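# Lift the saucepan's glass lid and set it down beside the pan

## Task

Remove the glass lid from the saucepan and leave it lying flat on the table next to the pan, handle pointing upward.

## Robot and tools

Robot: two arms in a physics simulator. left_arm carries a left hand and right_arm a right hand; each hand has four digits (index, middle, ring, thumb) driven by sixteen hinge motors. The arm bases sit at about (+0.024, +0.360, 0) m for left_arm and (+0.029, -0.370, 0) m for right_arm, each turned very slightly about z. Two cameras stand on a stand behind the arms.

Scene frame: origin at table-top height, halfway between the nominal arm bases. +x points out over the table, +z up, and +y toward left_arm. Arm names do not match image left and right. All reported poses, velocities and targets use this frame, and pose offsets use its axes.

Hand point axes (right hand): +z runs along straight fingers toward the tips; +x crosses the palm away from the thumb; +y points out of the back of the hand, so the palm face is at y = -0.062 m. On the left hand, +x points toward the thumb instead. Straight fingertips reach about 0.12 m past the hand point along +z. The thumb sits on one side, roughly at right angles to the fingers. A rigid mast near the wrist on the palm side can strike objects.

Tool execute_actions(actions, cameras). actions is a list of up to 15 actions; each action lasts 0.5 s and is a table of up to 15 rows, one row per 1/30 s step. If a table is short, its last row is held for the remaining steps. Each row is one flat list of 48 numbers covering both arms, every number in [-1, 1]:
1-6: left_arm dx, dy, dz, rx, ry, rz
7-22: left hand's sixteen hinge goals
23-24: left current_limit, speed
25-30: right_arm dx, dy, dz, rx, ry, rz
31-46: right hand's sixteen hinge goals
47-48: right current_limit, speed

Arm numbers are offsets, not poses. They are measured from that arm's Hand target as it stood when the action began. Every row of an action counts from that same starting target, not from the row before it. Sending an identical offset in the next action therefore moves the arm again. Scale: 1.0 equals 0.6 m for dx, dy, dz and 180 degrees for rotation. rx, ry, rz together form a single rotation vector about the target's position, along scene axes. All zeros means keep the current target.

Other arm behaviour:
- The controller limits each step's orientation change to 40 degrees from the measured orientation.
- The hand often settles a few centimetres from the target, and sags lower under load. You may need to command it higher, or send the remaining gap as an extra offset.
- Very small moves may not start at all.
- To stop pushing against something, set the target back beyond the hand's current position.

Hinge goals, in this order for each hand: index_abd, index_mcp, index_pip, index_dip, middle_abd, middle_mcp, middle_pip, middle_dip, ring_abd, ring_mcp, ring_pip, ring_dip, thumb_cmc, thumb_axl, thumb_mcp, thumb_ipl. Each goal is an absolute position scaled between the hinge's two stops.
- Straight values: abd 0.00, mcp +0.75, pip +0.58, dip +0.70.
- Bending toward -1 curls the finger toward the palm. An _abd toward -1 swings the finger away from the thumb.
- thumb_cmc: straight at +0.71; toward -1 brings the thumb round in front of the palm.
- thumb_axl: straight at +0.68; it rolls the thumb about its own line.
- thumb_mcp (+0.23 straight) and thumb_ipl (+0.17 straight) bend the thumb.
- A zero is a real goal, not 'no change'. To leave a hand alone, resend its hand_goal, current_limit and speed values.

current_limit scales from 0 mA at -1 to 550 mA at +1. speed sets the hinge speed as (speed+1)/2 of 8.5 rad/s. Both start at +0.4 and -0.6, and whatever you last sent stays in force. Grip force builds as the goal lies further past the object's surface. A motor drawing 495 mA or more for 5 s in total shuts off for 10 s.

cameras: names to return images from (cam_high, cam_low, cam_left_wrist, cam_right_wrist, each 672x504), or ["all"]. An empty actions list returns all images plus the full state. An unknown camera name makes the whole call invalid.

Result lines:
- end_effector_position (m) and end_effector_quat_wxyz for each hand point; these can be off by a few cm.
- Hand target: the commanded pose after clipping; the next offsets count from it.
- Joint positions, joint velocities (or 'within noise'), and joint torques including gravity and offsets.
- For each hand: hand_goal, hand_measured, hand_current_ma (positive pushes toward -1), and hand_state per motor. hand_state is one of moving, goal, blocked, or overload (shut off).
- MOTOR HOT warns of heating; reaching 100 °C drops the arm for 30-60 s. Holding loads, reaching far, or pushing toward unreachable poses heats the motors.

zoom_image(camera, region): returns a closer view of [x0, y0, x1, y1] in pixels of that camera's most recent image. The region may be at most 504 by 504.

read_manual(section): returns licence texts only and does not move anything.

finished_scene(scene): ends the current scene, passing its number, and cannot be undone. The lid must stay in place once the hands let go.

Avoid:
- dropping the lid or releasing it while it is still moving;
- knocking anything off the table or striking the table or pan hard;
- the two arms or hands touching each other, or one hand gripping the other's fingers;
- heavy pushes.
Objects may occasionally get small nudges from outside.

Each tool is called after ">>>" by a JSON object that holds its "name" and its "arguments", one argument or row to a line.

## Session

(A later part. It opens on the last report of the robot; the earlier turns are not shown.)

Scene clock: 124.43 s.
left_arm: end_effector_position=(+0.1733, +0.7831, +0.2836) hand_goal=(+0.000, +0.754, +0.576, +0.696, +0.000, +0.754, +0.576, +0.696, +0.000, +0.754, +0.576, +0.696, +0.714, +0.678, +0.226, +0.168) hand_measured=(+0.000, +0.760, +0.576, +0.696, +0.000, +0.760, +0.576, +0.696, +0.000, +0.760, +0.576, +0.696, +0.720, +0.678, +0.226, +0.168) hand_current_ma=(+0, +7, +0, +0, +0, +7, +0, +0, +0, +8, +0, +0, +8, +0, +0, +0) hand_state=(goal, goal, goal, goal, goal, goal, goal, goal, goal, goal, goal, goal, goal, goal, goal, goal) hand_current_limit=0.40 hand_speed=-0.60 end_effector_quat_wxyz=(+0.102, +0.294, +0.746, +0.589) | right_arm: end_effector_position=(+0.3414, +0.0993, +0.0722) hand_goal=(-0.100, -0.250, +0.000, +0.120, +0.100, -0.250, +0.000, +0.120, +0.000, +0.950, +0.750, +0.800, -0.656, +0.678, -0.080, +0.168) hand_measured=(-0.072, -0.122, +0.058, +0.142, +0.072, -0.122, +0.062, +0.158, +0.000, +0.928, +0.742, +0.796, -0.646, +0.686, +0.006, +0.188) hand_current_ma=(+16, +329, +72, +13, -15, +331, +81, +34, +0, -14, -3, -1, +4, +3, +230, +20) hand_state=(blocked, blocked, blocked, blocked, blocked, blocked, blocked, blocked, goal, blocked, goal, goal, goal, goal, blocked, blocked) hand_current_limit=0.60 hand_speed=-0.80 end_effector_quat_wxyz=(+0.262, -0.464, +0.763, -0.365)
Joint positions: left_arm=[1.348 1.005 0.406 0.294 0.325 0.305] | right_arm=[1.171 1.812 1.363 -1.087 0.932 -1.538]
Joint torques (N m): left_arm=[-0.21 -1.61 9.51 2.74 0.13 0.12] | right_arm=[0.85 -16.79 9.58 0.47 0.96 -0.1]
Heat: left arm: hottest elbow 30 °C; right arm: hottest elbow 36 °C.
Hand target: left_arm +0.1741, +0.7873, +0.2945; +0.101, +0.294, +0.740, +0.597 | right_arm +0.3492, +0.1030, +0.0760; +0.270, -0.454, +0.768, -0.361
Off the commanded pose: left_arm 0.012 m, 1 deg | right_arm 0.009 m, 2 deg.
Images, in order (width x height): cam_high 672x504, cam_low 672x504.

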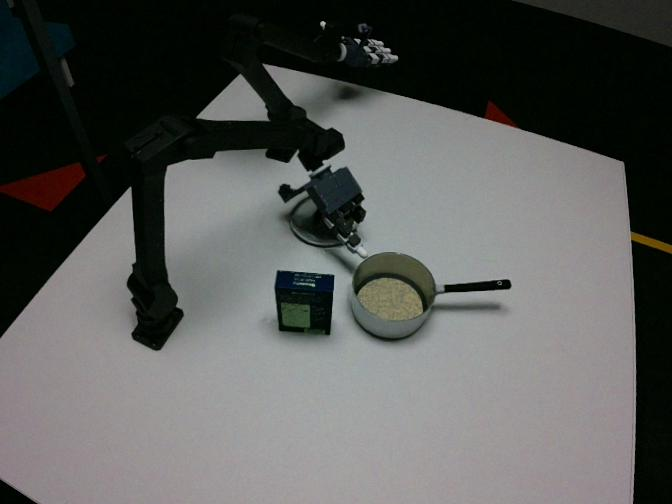

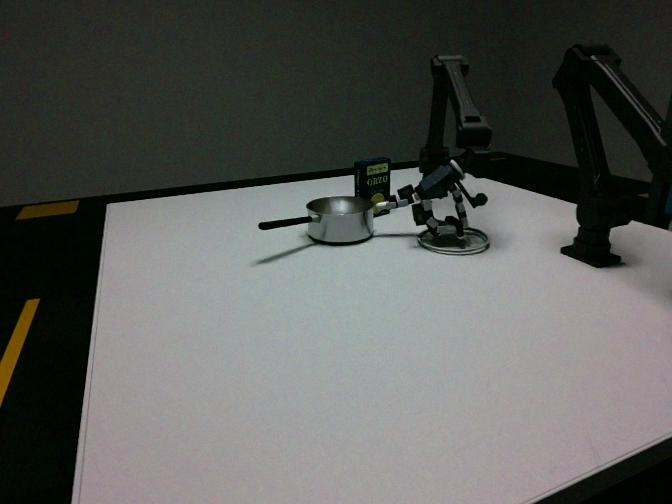

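>>> {"name": "execute_actions", "arguments": {
  "actions": [
    [[0,0,0,0,0,0,0,0.754,0.576,0.696,0,0.754,0.576,0.696,0,0.754,0.576,0.696,0.714,0.678,0.226,0.168,0.4,-0.6,0,0,-0.012,0,0,0,-0.1,-0.25,0.0,0.12,0.1,-0.25,0.0,0.12,0,0.95,0.75,0.8,-0.657,0.677,-0.08,0.168,0.6,-0.8]]
  ],
  "cameras": ["cam_low"]
}}

>>> {"name": "zoom_image", "arguments": {
  "camera": "cam_low",
  "region": [380, 150, 500, 270]
}}

Scene clock: 125.80 s.
left_arm: end_effector_position=(+0.1733, +0.7831, +0.2836) hand_goal=(+0.000, +0.754, +0.576, +0.696, +0.000, +0.754, +0.576, +0.696, +0.000, +0.754, +0.576, +0.696, +0.714, +0.678, +0.226, +0.168) hand_measured=(+0.000, +0.760, +0.576, +0.696, +0.000, +0.760, +0.576, +0.696, +0.000, +0.760, +0.576, +0.696, +0.720, +0.678, +0.226, +0.168) hand_current_ma=(+0, +7, +0, +0, +0, +7, +0, +0, +0, +8, +0, +0, +8, +0, +0, +0) hand_state=(goal, goal, goal, goal, goal, goal, goal, goal, goal, goal, goal, goal, goal, goal, goal, goal) hand_current_limit=0.40 hand_speed=-0.60 end_effector_quat_wxyz=(+0.102, +0.294, +0.746, +0.589) | right_arm: end_effector_position=(+0.3420, +0.0996, +0.0672) hand_goal=(-0.100, -0.250, +0.000, +0.120, +0.100, -0.250, +0.000, +0.120, +0.000, +0.950, +0.750, +0.800, -0.656, +0.678, -0.080, +0.168) hand_measured=(-0.072, -0.122, +0.058, +0.142, +0.072, -0.122, +0.062, +0.158, +0.000, +0.930, +0.742, +0.796, -0.646, +0.686, +0.006, +0.188) hand_current_ma=(+16, +329, +72, +13, -15, +331, +81, +36, +0, -14, -3, -1, +4, +3, +230, +20) hand_state=(blocked, blocked, blocked, blocked, blocked, blocked, blocked, blocked, goal, blocked, goal, goal, goal, goal, blocked, blocked) hand_current_limit=0.60 hand_speed=-0.80 end_effector_quat_wxyz=(+0.264, -0.463, +0.763, -0.365)
Joint positions: left_arm=[1.348 1.005 0.406 0.294 0.325 0.305] | right_arm=[1.171 1.818 1.356 -1.071 0.934 -1.538]
Joint torques (N m): left_arm=[-0.32 -1.73 9.47 2.67 0.16 0.14] | right_arm=[0.73 -16.62 9.33 0.62 0.92 -0.09]
Heat: left arm: hottest elbow 30 °C; right arm: hottest elbow 36 °C.
Hand target: left_arm +0.1741, +0.7873, +0.2945; +0.101, +0.294, +0.740, +0.597 | right_arm +0.3492, +0.1029, +0.0688; +0.270, -0.454, +0.768, -0.361
Off the commanded pose: left_arm 0.012 m, 1 deg | right_arm 0.008 m, 1 deg.
Images, in order (width x height): cam_low 672x504.

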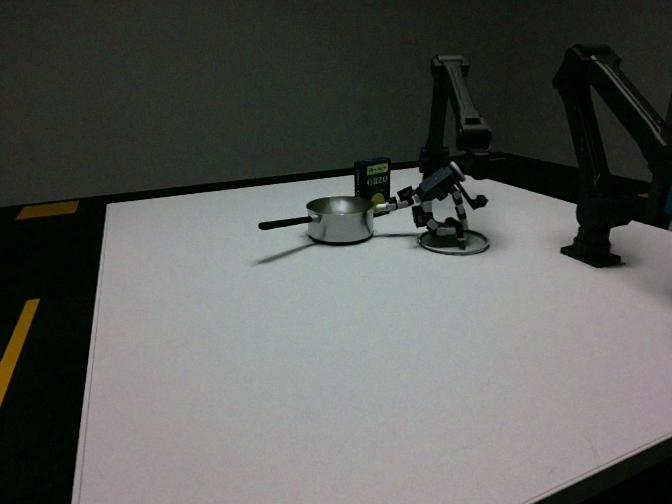

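Scaled by 4.200 from the camera's 672x504 image, which has a finer 960x720 frame.

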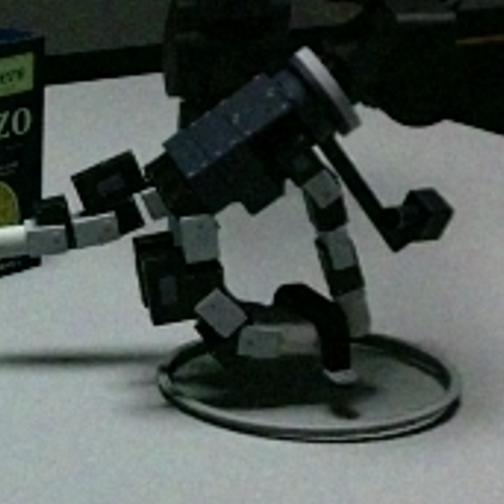

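>>> {"name": "execute_actions", "arguments": {
  "actions": [
    [[0,0,0,0,0,0,0,0.754,0.576,0.696,0,0.754,0.576,0.696,0,0.754,0.576,0.696,0.714,0.678,0.226,0.168,0.4,-0.6,0,0,-0.009,0,0,0,-0.1,-0.25,0.0,0.12,0.1,-0.25,0.0,0.12,0,0.754,0.576,0.696,-0.657,0.677,-0.08,0.168,0.6,-0.8]]
  ],
  "cameras": ["cam_low","cam_high"]
}}

>>> {"name": "zoom_image", "arguments": {
  "camera": "cam_low",
  "region": [380, 150, 500, 270]
}}

Scene clock: 127.50 s.
left_arm: end_effector_position=(+0.1733, +0.7831, +0.2836) hand_goal=(+0.000, +0.754, +0.576, +0.696, +0.000, +0.754, +0.576, +0.696, +0.000, +0.754, +0.576, +0.696, +0.714, +0.678, +0.226, +0.168) hand_measured=(+0.000, +0.760, +0.576, +0.696, +0.000, +0.760, +0.576, +0.696, +0.000, +0.760, +0.576, +0.696, +0.720, +0.678, +0.226, +0.168) hand_current_ma=(+0, +7, +0, +0, +0, +7, +0, +0, +0, +8, +0, +0, +8, +0, +0, +0) hand_state=(goal, goal, goal, goal, goal, goal, goal, goal, goal, goal, goal, goal, goal, goal, goal, goal) hand_current_limit=0.40 hand_speed=-0.60 end_effector_quat_wxyz=(+0.102, +0.294, +0.746, +0.589) | right_arm: end_effector_position=(+0.3429, +0.1009, +0.0667) hand_goal=(-0.100, -0.250, +0.000, +0.120, +0.100, -0.250, +0.000, +0.120, +0.000, +0.754, +0.576, +0.696, -0.656, +0.678, -0.080, +0.168) hand_measured=(-0.072, -0.122, +0.058, +0.142, +0.072, -0.122, +0.062, +0.158, +0.000, +0.748, +0.576, +0.698, -0.646, +0.686, +0.006, +0.188) hand_current_ma=(+16, +329, +72, +13, -15, +331, +81, +36, +0, -1, +0, +0, +4, +3, +230, +20) hand_state=(blocked, blocked, blocked, blocked, blocked, blocked, blocked, blocked, goal, goal, goal, goal, goal, goal, blocked, blocked) hand_current_limit=0.60 hand_speed=-0.80 end_effector_quat_wxyz=(+0.267, -0.462, +0.764, -0.364)
Joint positions: left_arm=[1.348 1.005 0.406 0.294 0.325 0.305] | right_arm=[1.171 1.818 1.354 -1.061 0.936 -1.538]
Joint torques (N m): left_arm=[-0.03 -1.55 9.44 2.69 0.16 0.14] | right_arm=[0.91 -16.15 9.09 0.75 0.79 -0.11]
Heat: left arm: hottest elbow 30 °C; right arm: hottest elbow 36 °C.
Hand target: left_arm +0.1741, +0.7873, +0.2945; +0.101, +0.294, +0.740, +0.597 | right_arm +0.3492, +0.1030, +0.0632; +0.270, -0.454, +0.768, -0.361
Off the commanded pose: left_arm 0.012 m, 1 deg | right_arm 0.007 m, 1 deg.
Images, in order (width x height): cam_high 672x504, cam_low 672x504.

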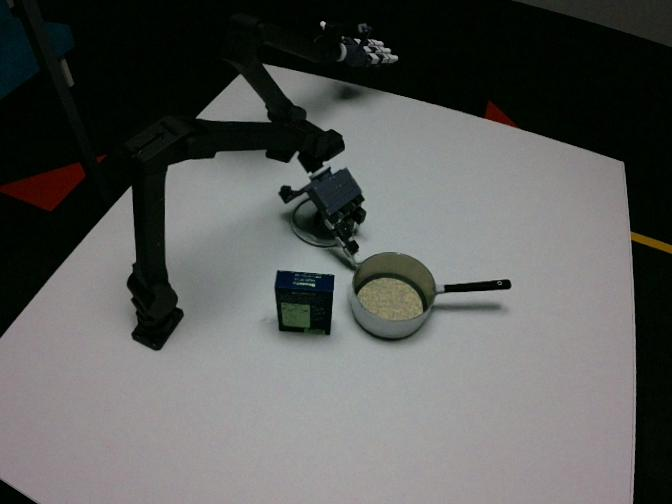

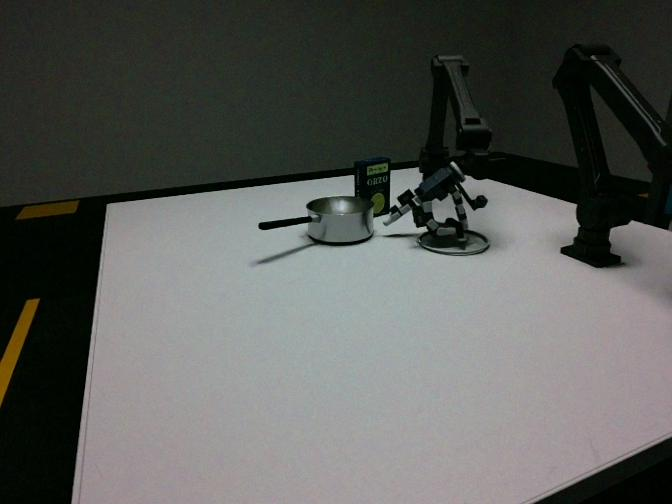

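Scaled by 4.200 from the camera's 672x504 image, which has a finer 960x720 frame.

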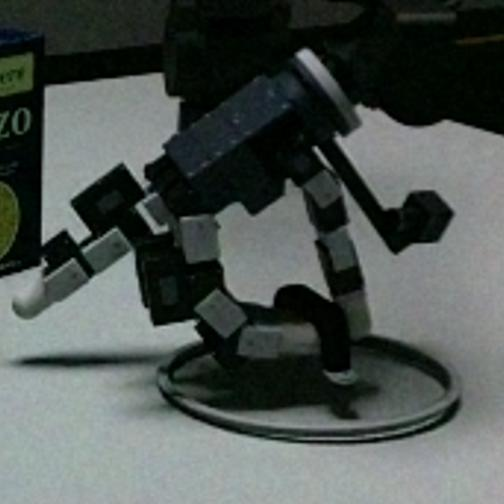

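>>> {"name": "execute_actions", "arguments": {
  "actions": [
    [[0,0,0,0,0,0,0,0.754,0.576,0.696,0,0.754,0.576,0.696,0,0.754,0.576,0.696,0.714,0.678,0.226,0.168,0.4,-0.6,0,0,-0.003,0,0,0,-0.1,-0.13,0.03,0.13,0.1,-0.13,0.03,0.13,0,0.9,0.7,0.75,-0.657,0.677,0.0,0.168,0.4,-0.85]],
    [[0,0,0,0,0,0,0,0.754,0.576,0.696,0,0.754,0.576,0.696,0,0.754,0.576,0.696,0.714,0.678,0.226,0.168,0.4,-0.6,0,0,0,0,0,0,-0.1,-0.03,0.0,0.1,0.1,-0.03,0.0,0.1,0,0.9,0.7,0.75,-0.657,0.677,0.06,0.168,0.4,-0.85]]
  ],
  "cameras": ["cam_low","cam_right_wrist"]
}}

>>> {"name": "zoom_image", "arguments": {
  "camera": "cam_low",
  "region": [380, 150, 500, 270]
}}

Scene clock: 129.70 s.
left_arm: end_effector_position=(+0.1733, +0.7831, +0.2836) hand_goal=(+0.000, +0.754, +0.576, +0.696, +0.000, +0.754, +0.576, +0.696, +0.000, +0.754, +0.576, +0.696, +0.714, +0.678, +0.226, +0.168) hand_measured=(+0.000, +0.760, +0.576, +0.696, +0.000, +0.760, +0.576, +0.696, +0.000, +0.760, +0.576, +0.696, +0.720, +0.678, +0.226, +0.168) hand_current_ma=(+0, +7, +0, +0, +0, +7, +0, +0, +0, +8, +0, +0, +8, +0, +0, +0) hand_state=(goal, goal, goal, goal, goal, goal, goal, goal, goal, goal, goal, goal, goal, goal, goal, goal) hand_current_limit=0.40 hand_speed=-0.60 end_effector_quat_wxyz=(+0.102, +0.294, +0.746, +0.589) | right_arm: end_effector_position=(+0.3436, +0.1021, +0.0664) hand_goal=(-0.100, -0.030, +0.000, +0.100, +0.100, -0.030, +0.000, +0.100, +0.000, +0.900, +0.700, +0.750, -0.656, +0.678, +0.060, +0.168) hand_measured=(-0.096, -0.030, +0.012, +0.106, +0.074, -0.038, +0.024, +0.130, +0.000, +0.880, +0.692, +0.746, -0.654, +0.680, +0.054, +0.170) hand_current_ma=(+1, +0, +5, +1, -14, -3, +15, +25, +0, -13, -2, -1, +0, +0, -2, +0) hand_state=(goal, goal, goal, goal, blocked, goal, blocked, blocked, goal, blocked, goal, goal, goal, goal, goal, goal) hand_current_limit=0.40 hand_speed=-0.85 end_effector_quat_wxyz=(+0.270, -0.460, +0.764, -0.362)
Joint positions: left_arm=[1.348 1.005 0.406 0.294 0.325 0.305] | right_arm=[1.171 1.818 1.352 -1.053 0.936 -1.538]
Joint torques (N m): left_arm=[-0.21 -1.61 9.51 2.7 0.15 0.15] | right_arm=[0.91 -16.21 8.96 0.65 0.81 -0.1]
Heat: left arm: hottest elbow 31 °C; right arm: hottest elbow 36 °C.
Hand target: left_arm +0.1741, +0.7873, +0.2945; +0.101, +0.294, +0.740, +0.597 | right_arm +0.3492, +0.1029, +0.0614; +0.270, -0.454, +0.768, -0.361
Off the commanded pose: left_arm 0.012 m, 1 deg | right_arm 0.008 m, 1 deg.
Images, in order (width x height): cam_low 672x504, cam_right_wrist 672x504.

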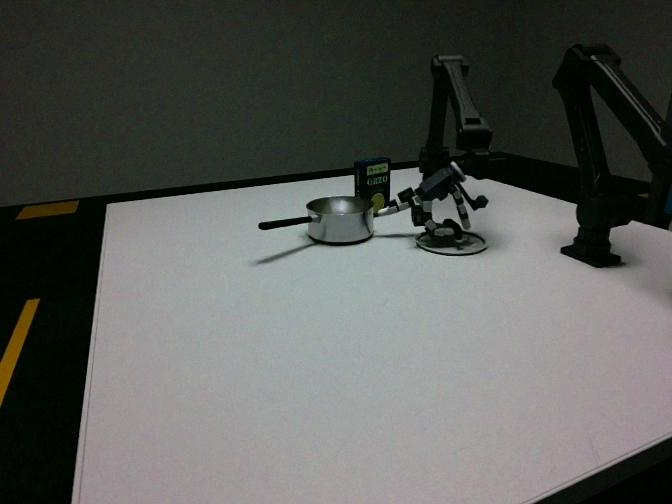

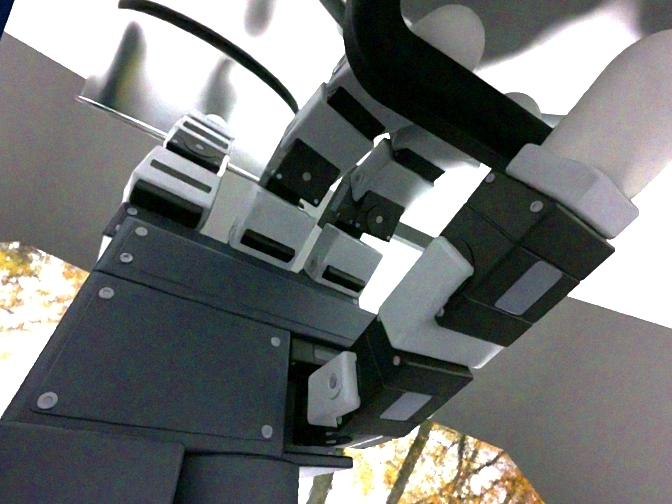

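Scaled by 4.200 from the camera's 672x504 image, which has a finer 960x720 frame.

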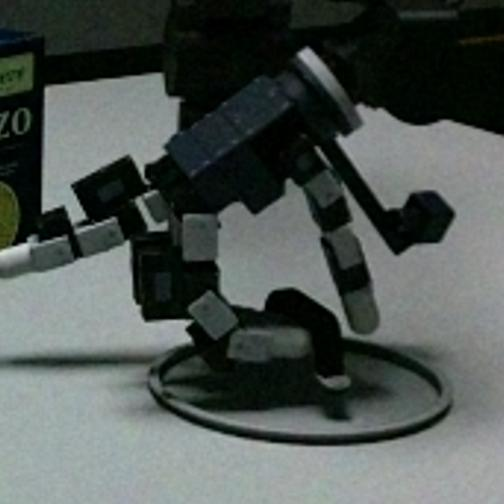

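>>> {"name": "execute_actions", "arguments": {
  "actions": [
    [[0,0,0,0,0,0,0,0.754,0.576,0.696,0,0.754,0.576,0.696,0,0.754,0.576,0.696,0.714,0.678,0.226,0.168,0.4,-0.6,0,0,0,0,0,0,-0.1,0.1,-0.08,0.04,0.1,0.1,-0.08,0.04,0,0.9,0.7,0.75,-0.657,0.677,0.13,0.168,0.4,-0.85]],
    [[0,0,0,0,0,0,0,0.754,0.576,0.696,0,0.754,0.576,0.696,0,0.754,0.576,0.696,0.714,0.678,0.226,0.168,0.4,-0.6,0,0,0,0,0,0,-0.1,0.219,-0.109,0.014,0.1,0.219,-0.109,0.014,0,0.9,0.7,0.75,-0.657,0.677,0.15,0.168,0.4,-0.8]]
  ],
  "cameras": ["cam_low","cam_right_wrist"]
}}

>>> {"name": "zoom_image", "arguments": {
  "camera": "cam_low",
  "region": [380, 150, 500, 270]
}}

Scene clock: 132.03 s.
left_arm: end_effector_position=(+0.1733, +0.7831, +0.2836) hand_goal=(+0.000, +0.754, +0.576, +0.696, +0.000, +0.754, +0.576, +0.696, +0.000, +0.754, +0.576, +0.696, +0.714, +0.678, +0.226, +0.168) hand_measured=(+0.000, +0.760, +0.576, +0.696, +0.000, +0.760, +0.576, +0.696, +0.000, +0.760, +0.576, +0.696, +0.720, +0.678, +0.226, +0.168) hand_current_ma=(+0, +7, +0, +0, +0, +7, +0, +0, +0, +8, +0, +0, +8, +0, +0, +0) hand_state=(goal, goal, goal, goal, goal, goal, goal, goal, goal, goal, goal, goal, goal, goal, goal, goal) hand_current_limit=0.40 hand_speed=-0.60 end_effector_quat_wxyz=(+0.102, +0.294, +0.746, +0.589) | right_arm: end_effector_position=(+0.3437, +0.1027, +0.0664) hand_goal=(-0.100, +0.220, -0.108, +0.014, +0.100, +0.220, -0.108, +0.014, +0.000, +0.900, +0.700, +0.750, -0.656, +0.678, +0.150, +0.168) hand_measured=(-0.096, +0.214, -0.102, +0.018, +0.098, +0.184, -0.116, +0.010, +0.000, +0.880, +0.692, +0.746, -0.654, +0.680, +0.144, +0.170) hand_current_ma=(+0, -1, +2, +0, +0, -36, -2, -1, +0, -13, -2, -1, +0, +0, -2, +0) hand_state=(goal, goal, goal, goal, goal, blocked, goal, goal, goal, blocked, goal, goal, goal, goal, goal, goal) hand_current_limit=0.40 hand_speed=-0.80 end_effector_quat_wxyz=(+0.270, -0.460, +0.765, -0.362)
Joint positions: left_arm=[1.348 1.005 0.406 0.294 0.325 0.305] | right_arm=[1.171 1.818 1.352 -1.05 0.936 -1.538]
Joint torques (N m): left_arm=[-0.21 -1.73 9.47 2.7 0.15 0.13] | right_arm=[0.79 -15.97 8.96 0.55 0.87 -0.11]
Heat: left arm: hottest elbow 31 °C; right arm: hottest elbow 36 °C.
Hand target: left_arm +0.1741, +0.7873, +0.2945; +0.101, +0.294, +0.740, +0.597 | right_arm +0.3492, +0.1029, +0.0614; +0.270, -0.454, +0.768, -0.361
Off the commanded pose: left_arm 0.012 m, 1 deg | right_arm 0.007 m, 1 deg.
Images, in order (width x height): cam_low 672x504, cam_right_wrist 672x504.

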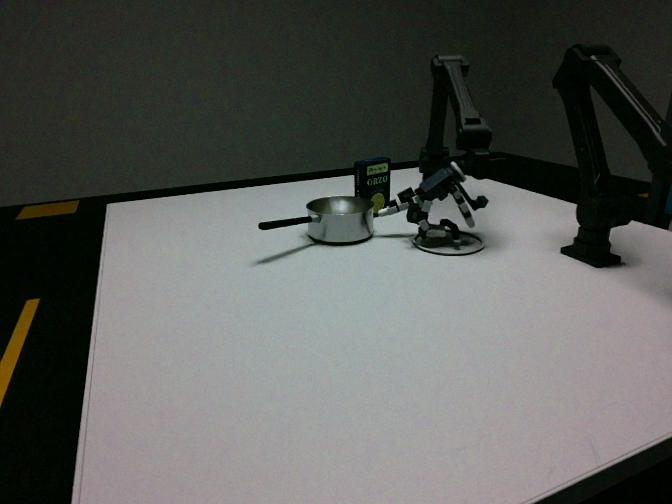

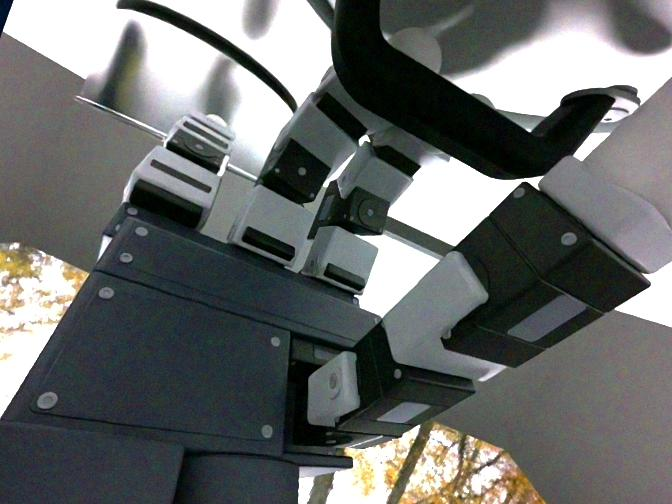

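Scaled by 4.200 from the camera's 672x504 image, which has a finer 960x720 frame.

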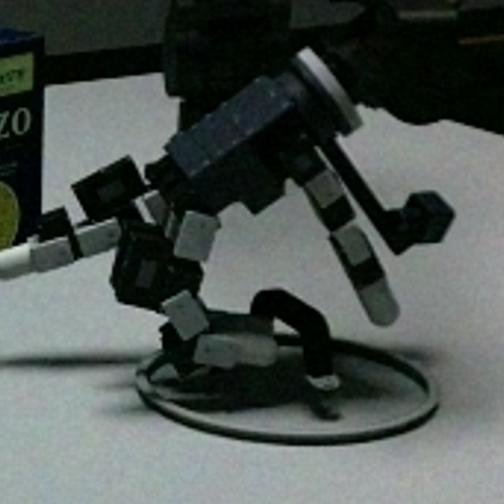

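>>> {"name": "execute_actions", "arguments": {
  "actions": [
    [[0,0,0,0,0,0,0,0.754,0.576,0.696,0,0.754,0.576,0.696,0,0.754,0.576,0.696,0.714,0.678,0.226,0.168,0.4,-0.6,0.018,-0.009,0.022,0,0,0,-0.1,0.28,-0.109,0.014,0.1,0.28,-0.109,0.014,0,0.9,0.7,0.75,-0.657,0.677,0.18,0.168,0.4,-0.8]]
  ],
  "cameras": ["cam_low","cam_right_wrist"]
}}

>>> {"name": "zoom_image", "arguments": {
  "camera": "cam_low",
  "region": [380, 150, 500, 270]
}}

Scene clock: 134.37 s.
left_arm: end_effector_position=(+0.1733, +0.7831, +0.2836) hand_goal=(+0.000, +0.754, +0.576, +0.696, +0.000, +0.754, +0.576, +0.696, +0.000, +0.754, +0.576, +0.696, +0.714, +0.678, +0.226, +0.168) hand_measured=(+0.000, +0.760, +0.576, +0.696, +0.000, +0.760, +0.576, +0.696, +0.000, +0.760, +0.576, +0.696, +0.720, +0.678, +0.226, +0.168) hand_current_ma=(+0, +7, +0, +0, +0, +7, +0, +0, +0, +8, +0, +0, +8, +0, +0, +0) hand_state=(goal, goal, goal, goal, goal, goal, goal, goal, goal, goal, goal, goal, goal, goal, goal, goal) hand_current_limit=0.40 hand_speed=-0.60 end_effector_quat_wxyz=(+0.102, +0.294, +0.746, +0.589) | right_arm: end_effector_position=(+0.3491, +0.0981, +0.0676) hand_goal=(-0.100, +0.280, -0.108, +0.014, +0.100, +0.280, -0.108, +0.014, +0.000, +0.900, +0.700, +0.750, -0.656, +0.678, +0.180, +0.168) hand_measured=(-0.096, +0.272, -0.108, +0.014, +0.098, +0.248, -0.126, +0.004, +0.000, +0.880, +0.692, +0.746, -0.654, +0.680, +0.174, +0.170) hand_current_ma=(+0, -2, +0, +0, +0, -27, -9, -3, +0, -13, -2, -1, +0, +0, -3, +0) hand_state=(goal, goal, goal, goal, goal, blocked, goal, goal, goal, blocked, goal, goal, goal, goal, goal, goal) hand_current_limit=0.40 hand_speed=-0.80 end_effector_quat_wxyz=(+0.266, -0.461, +0.764, -0.364)
Joint positions: left_arm=[1.348 1.005 0.406 0.294 0.325 0.305] | right_arm=[1.158 1.815 1.352 -1.047 0.934 -1.557]
Joint torques (N m): left_arm=[0.09 -1.61 9.43 2.67 0.14 0.13] | right_arm=[0.09 -17.49 9.61 0.43 0.89 -0.28]
Heat: left arm: hottest elbow 31 °C; right arm: hottest elbow 36 °C.
Hand target: left_arm +0.1741, +0.7873, +0.2945; +0.101, +0.294, +0.740, +0.597 | right_arm +0.3599, +0.0975, +0.0746; +0.270, -0.455, +0.768, -0.361
Off the commanded pose: left_arm 0.012 m, 1 deg | right_arm 0.013 m, 1 deg.
Images, in order (width x height): cam_low 672x504, cam_right_wrist 672x504.

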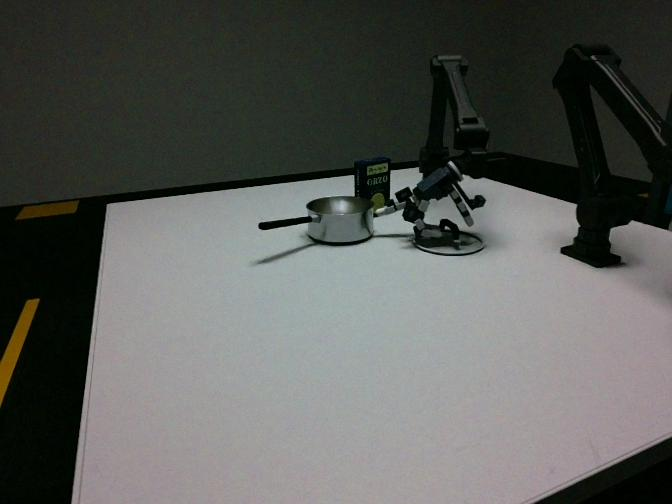

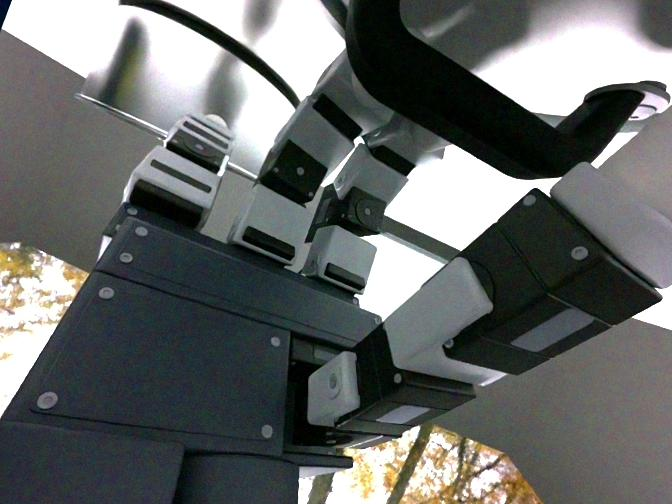

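Scaled by 4.200 from the camera's 672x504 image, which has a finer 960x720 frame.

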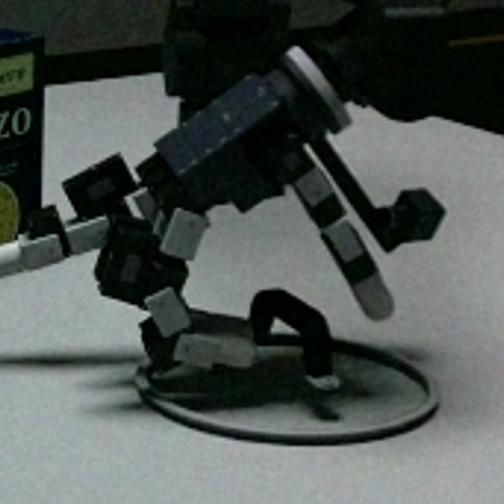

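>>> {"name": "execute_actions", "arguments": {
  "actions": [
    [[0,0,0,0,0,0,0,0.754,0.576,0.696,0,0.754,0.576,0.696,0,0.754,0.576,0.696,0.714,0.678,0.226,0.168,0.4,-0.6,0.01,-0.005,0.05,0,0,0,-0.1,0.3,-0.109,0.014,0.1,0.3,-0.109,0.014,0,0.9,0.7,0.75,-0.657,0.677,0.18,0.168,0.4,-0.8]],
    [[0,0,0,0,0,0,0,0.754,0.576,0.696,0,0.754,0.576,0.696,0,0.754,0.576,0.696,0.714,0.678,0.226,0.168,0.4,-0.6,0,0,0.08,0,0,0,-0.1,0.3,-0.109,0.014,0.1,0.3,-0.109,0.014,0,0.9,0.7,0.75,-0.657,0.677,0.18,0.168,0.4,-0.8]],
    [[0,0,0,0,0,0,0,0.754,0.576,0.696,0,0.754,0.576,0.696,0,0.754,0.576,0.696,0.714,0.678,0.226,0.168,0.4,-0.6,0,0,0.1,0,0,0,-0.1,0.3,-0.109,0.014,0.1,0.3,-0.109,0.014,0,0.9,0.7,0.75,-0.657,0.677,0.18,0.168,0.4,-0.8]]
  ],
  "cameras": ["cam_low","cam_high"]
}}

>>> {"name": "zoom_image", "arguments": {
  "camera": "cam_low",
  "region": [380, 150, 500, 270]
}}

Scene clock: 137.30 s.
left_arm: end_effector_position=(+0.1733, +0.7831, +0.2836) hand_goal=(+0.000, +0.754, +0.576, +0.696, +0.000, +0.754, +0.576, +0.696, +0.000, +0.754, +0.576, +0.696, +0.714, +0.678, +0.226, +0.168) hand_measured=(+0.000, +0.760, +0.576, +0.696, +0.000, +0.760, +0.576, +0.696, +0.000, +0.760, +0.576, +0.696, +0.720, +0.678, +0.226, +0.168) hand_current_ma=(+0, +7, +0, +0, +0, +7, +0, +0, +0, +8, +0, +0, +8, +0, +0, +0) hand_state=(goal, goal, goal, goal, goal, goal, goal, goal, goal, goal, goal, goal, goal, goal, goal, goal) hand_current_limit=0.40 hand_speed=-0.60 end_effector_quat_wxyz=(+0.102, +0.294, +0.746, +0.589) | right_arm: end_effector_position=(+0.3536, +0.0894, +0.1988) hand_goal=(-0.100, +0.300, -0.108, +0.014, +0.100, +0.300, -0.108, +0.014, +0.000, +0.900, +0.700, +0.750, -0.656, +0.678, +0.180, +0.168) hand_measured=(-0.096, +0.292, -0.108, +0.014, +0.098, +0.292, -0.110, +0.012, +0.002, +0.880, +0.692, +0.746, -0.654, +0.680, +0.174, +0.170) hand_current_ma=(+0, -2, +0, +0, +0, -2, +0, +0, +0, -12, -2, -1, +0, +0, -2, +0) hand_state=(goal, goal, goal, goal, goal, goal, goal, goal, goal, goal, goal, goal, goal, goal, goal, goal) hand_current_limit=0.40 hand_speed=-0.80 end_effector_quat_wxyz=(+0.264, -0.465, +0.762, -0.365)
Joint positions: left_arm=[1.348 1.005 0.406 0.294 0.325 0.305] | right_arm=[1.142 1.696 1.551 -1.345 0.933 -1.592]
Joint torques (N m): left_arm=[-0.15 -1.85 9.51 2.71 0.15 0.14] | right_arm=[0.15 -15.62 13.61 -0.31 0.89 -0.17]
Heat: left arm: hottest elbow 31 °C; right arm: hottest elbow 36 °C.
Hand target: left_arm +0.1741, +0.7873, +0.2945; +0.101, +0.294, +0.740, +0.597 | right_arm +0.3661, +0.0944, +0.2125; +0.270, -0.455, +0.768, -0.361
Off the commanded pose: left_arm 0.012 m, 1 deg | right_arm 0.019 m, 2 deg.
Images, in order (width x height): cam_high 672x504, cam_low 672x504.

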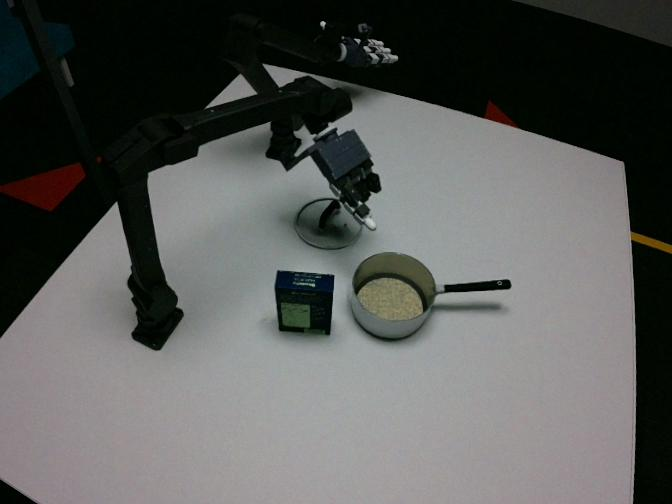

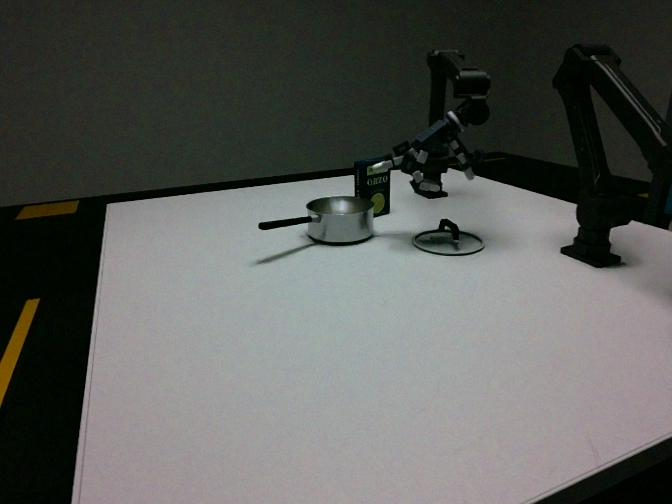

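Scaled by 4.200 from the camera's 672x504 image, which has a finer 960x720 frame.

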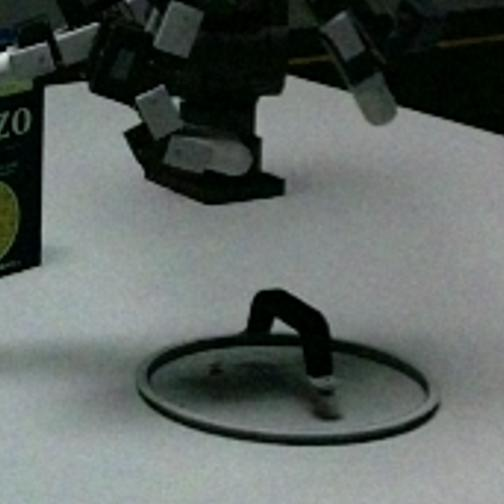

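The lid is flat on the table beside the pan with its handle up, and the hand is clear of it.

>>> {"name": "finished_scene", "arguments": {
  "scene": 3
}}

The scene is finished: the task was done.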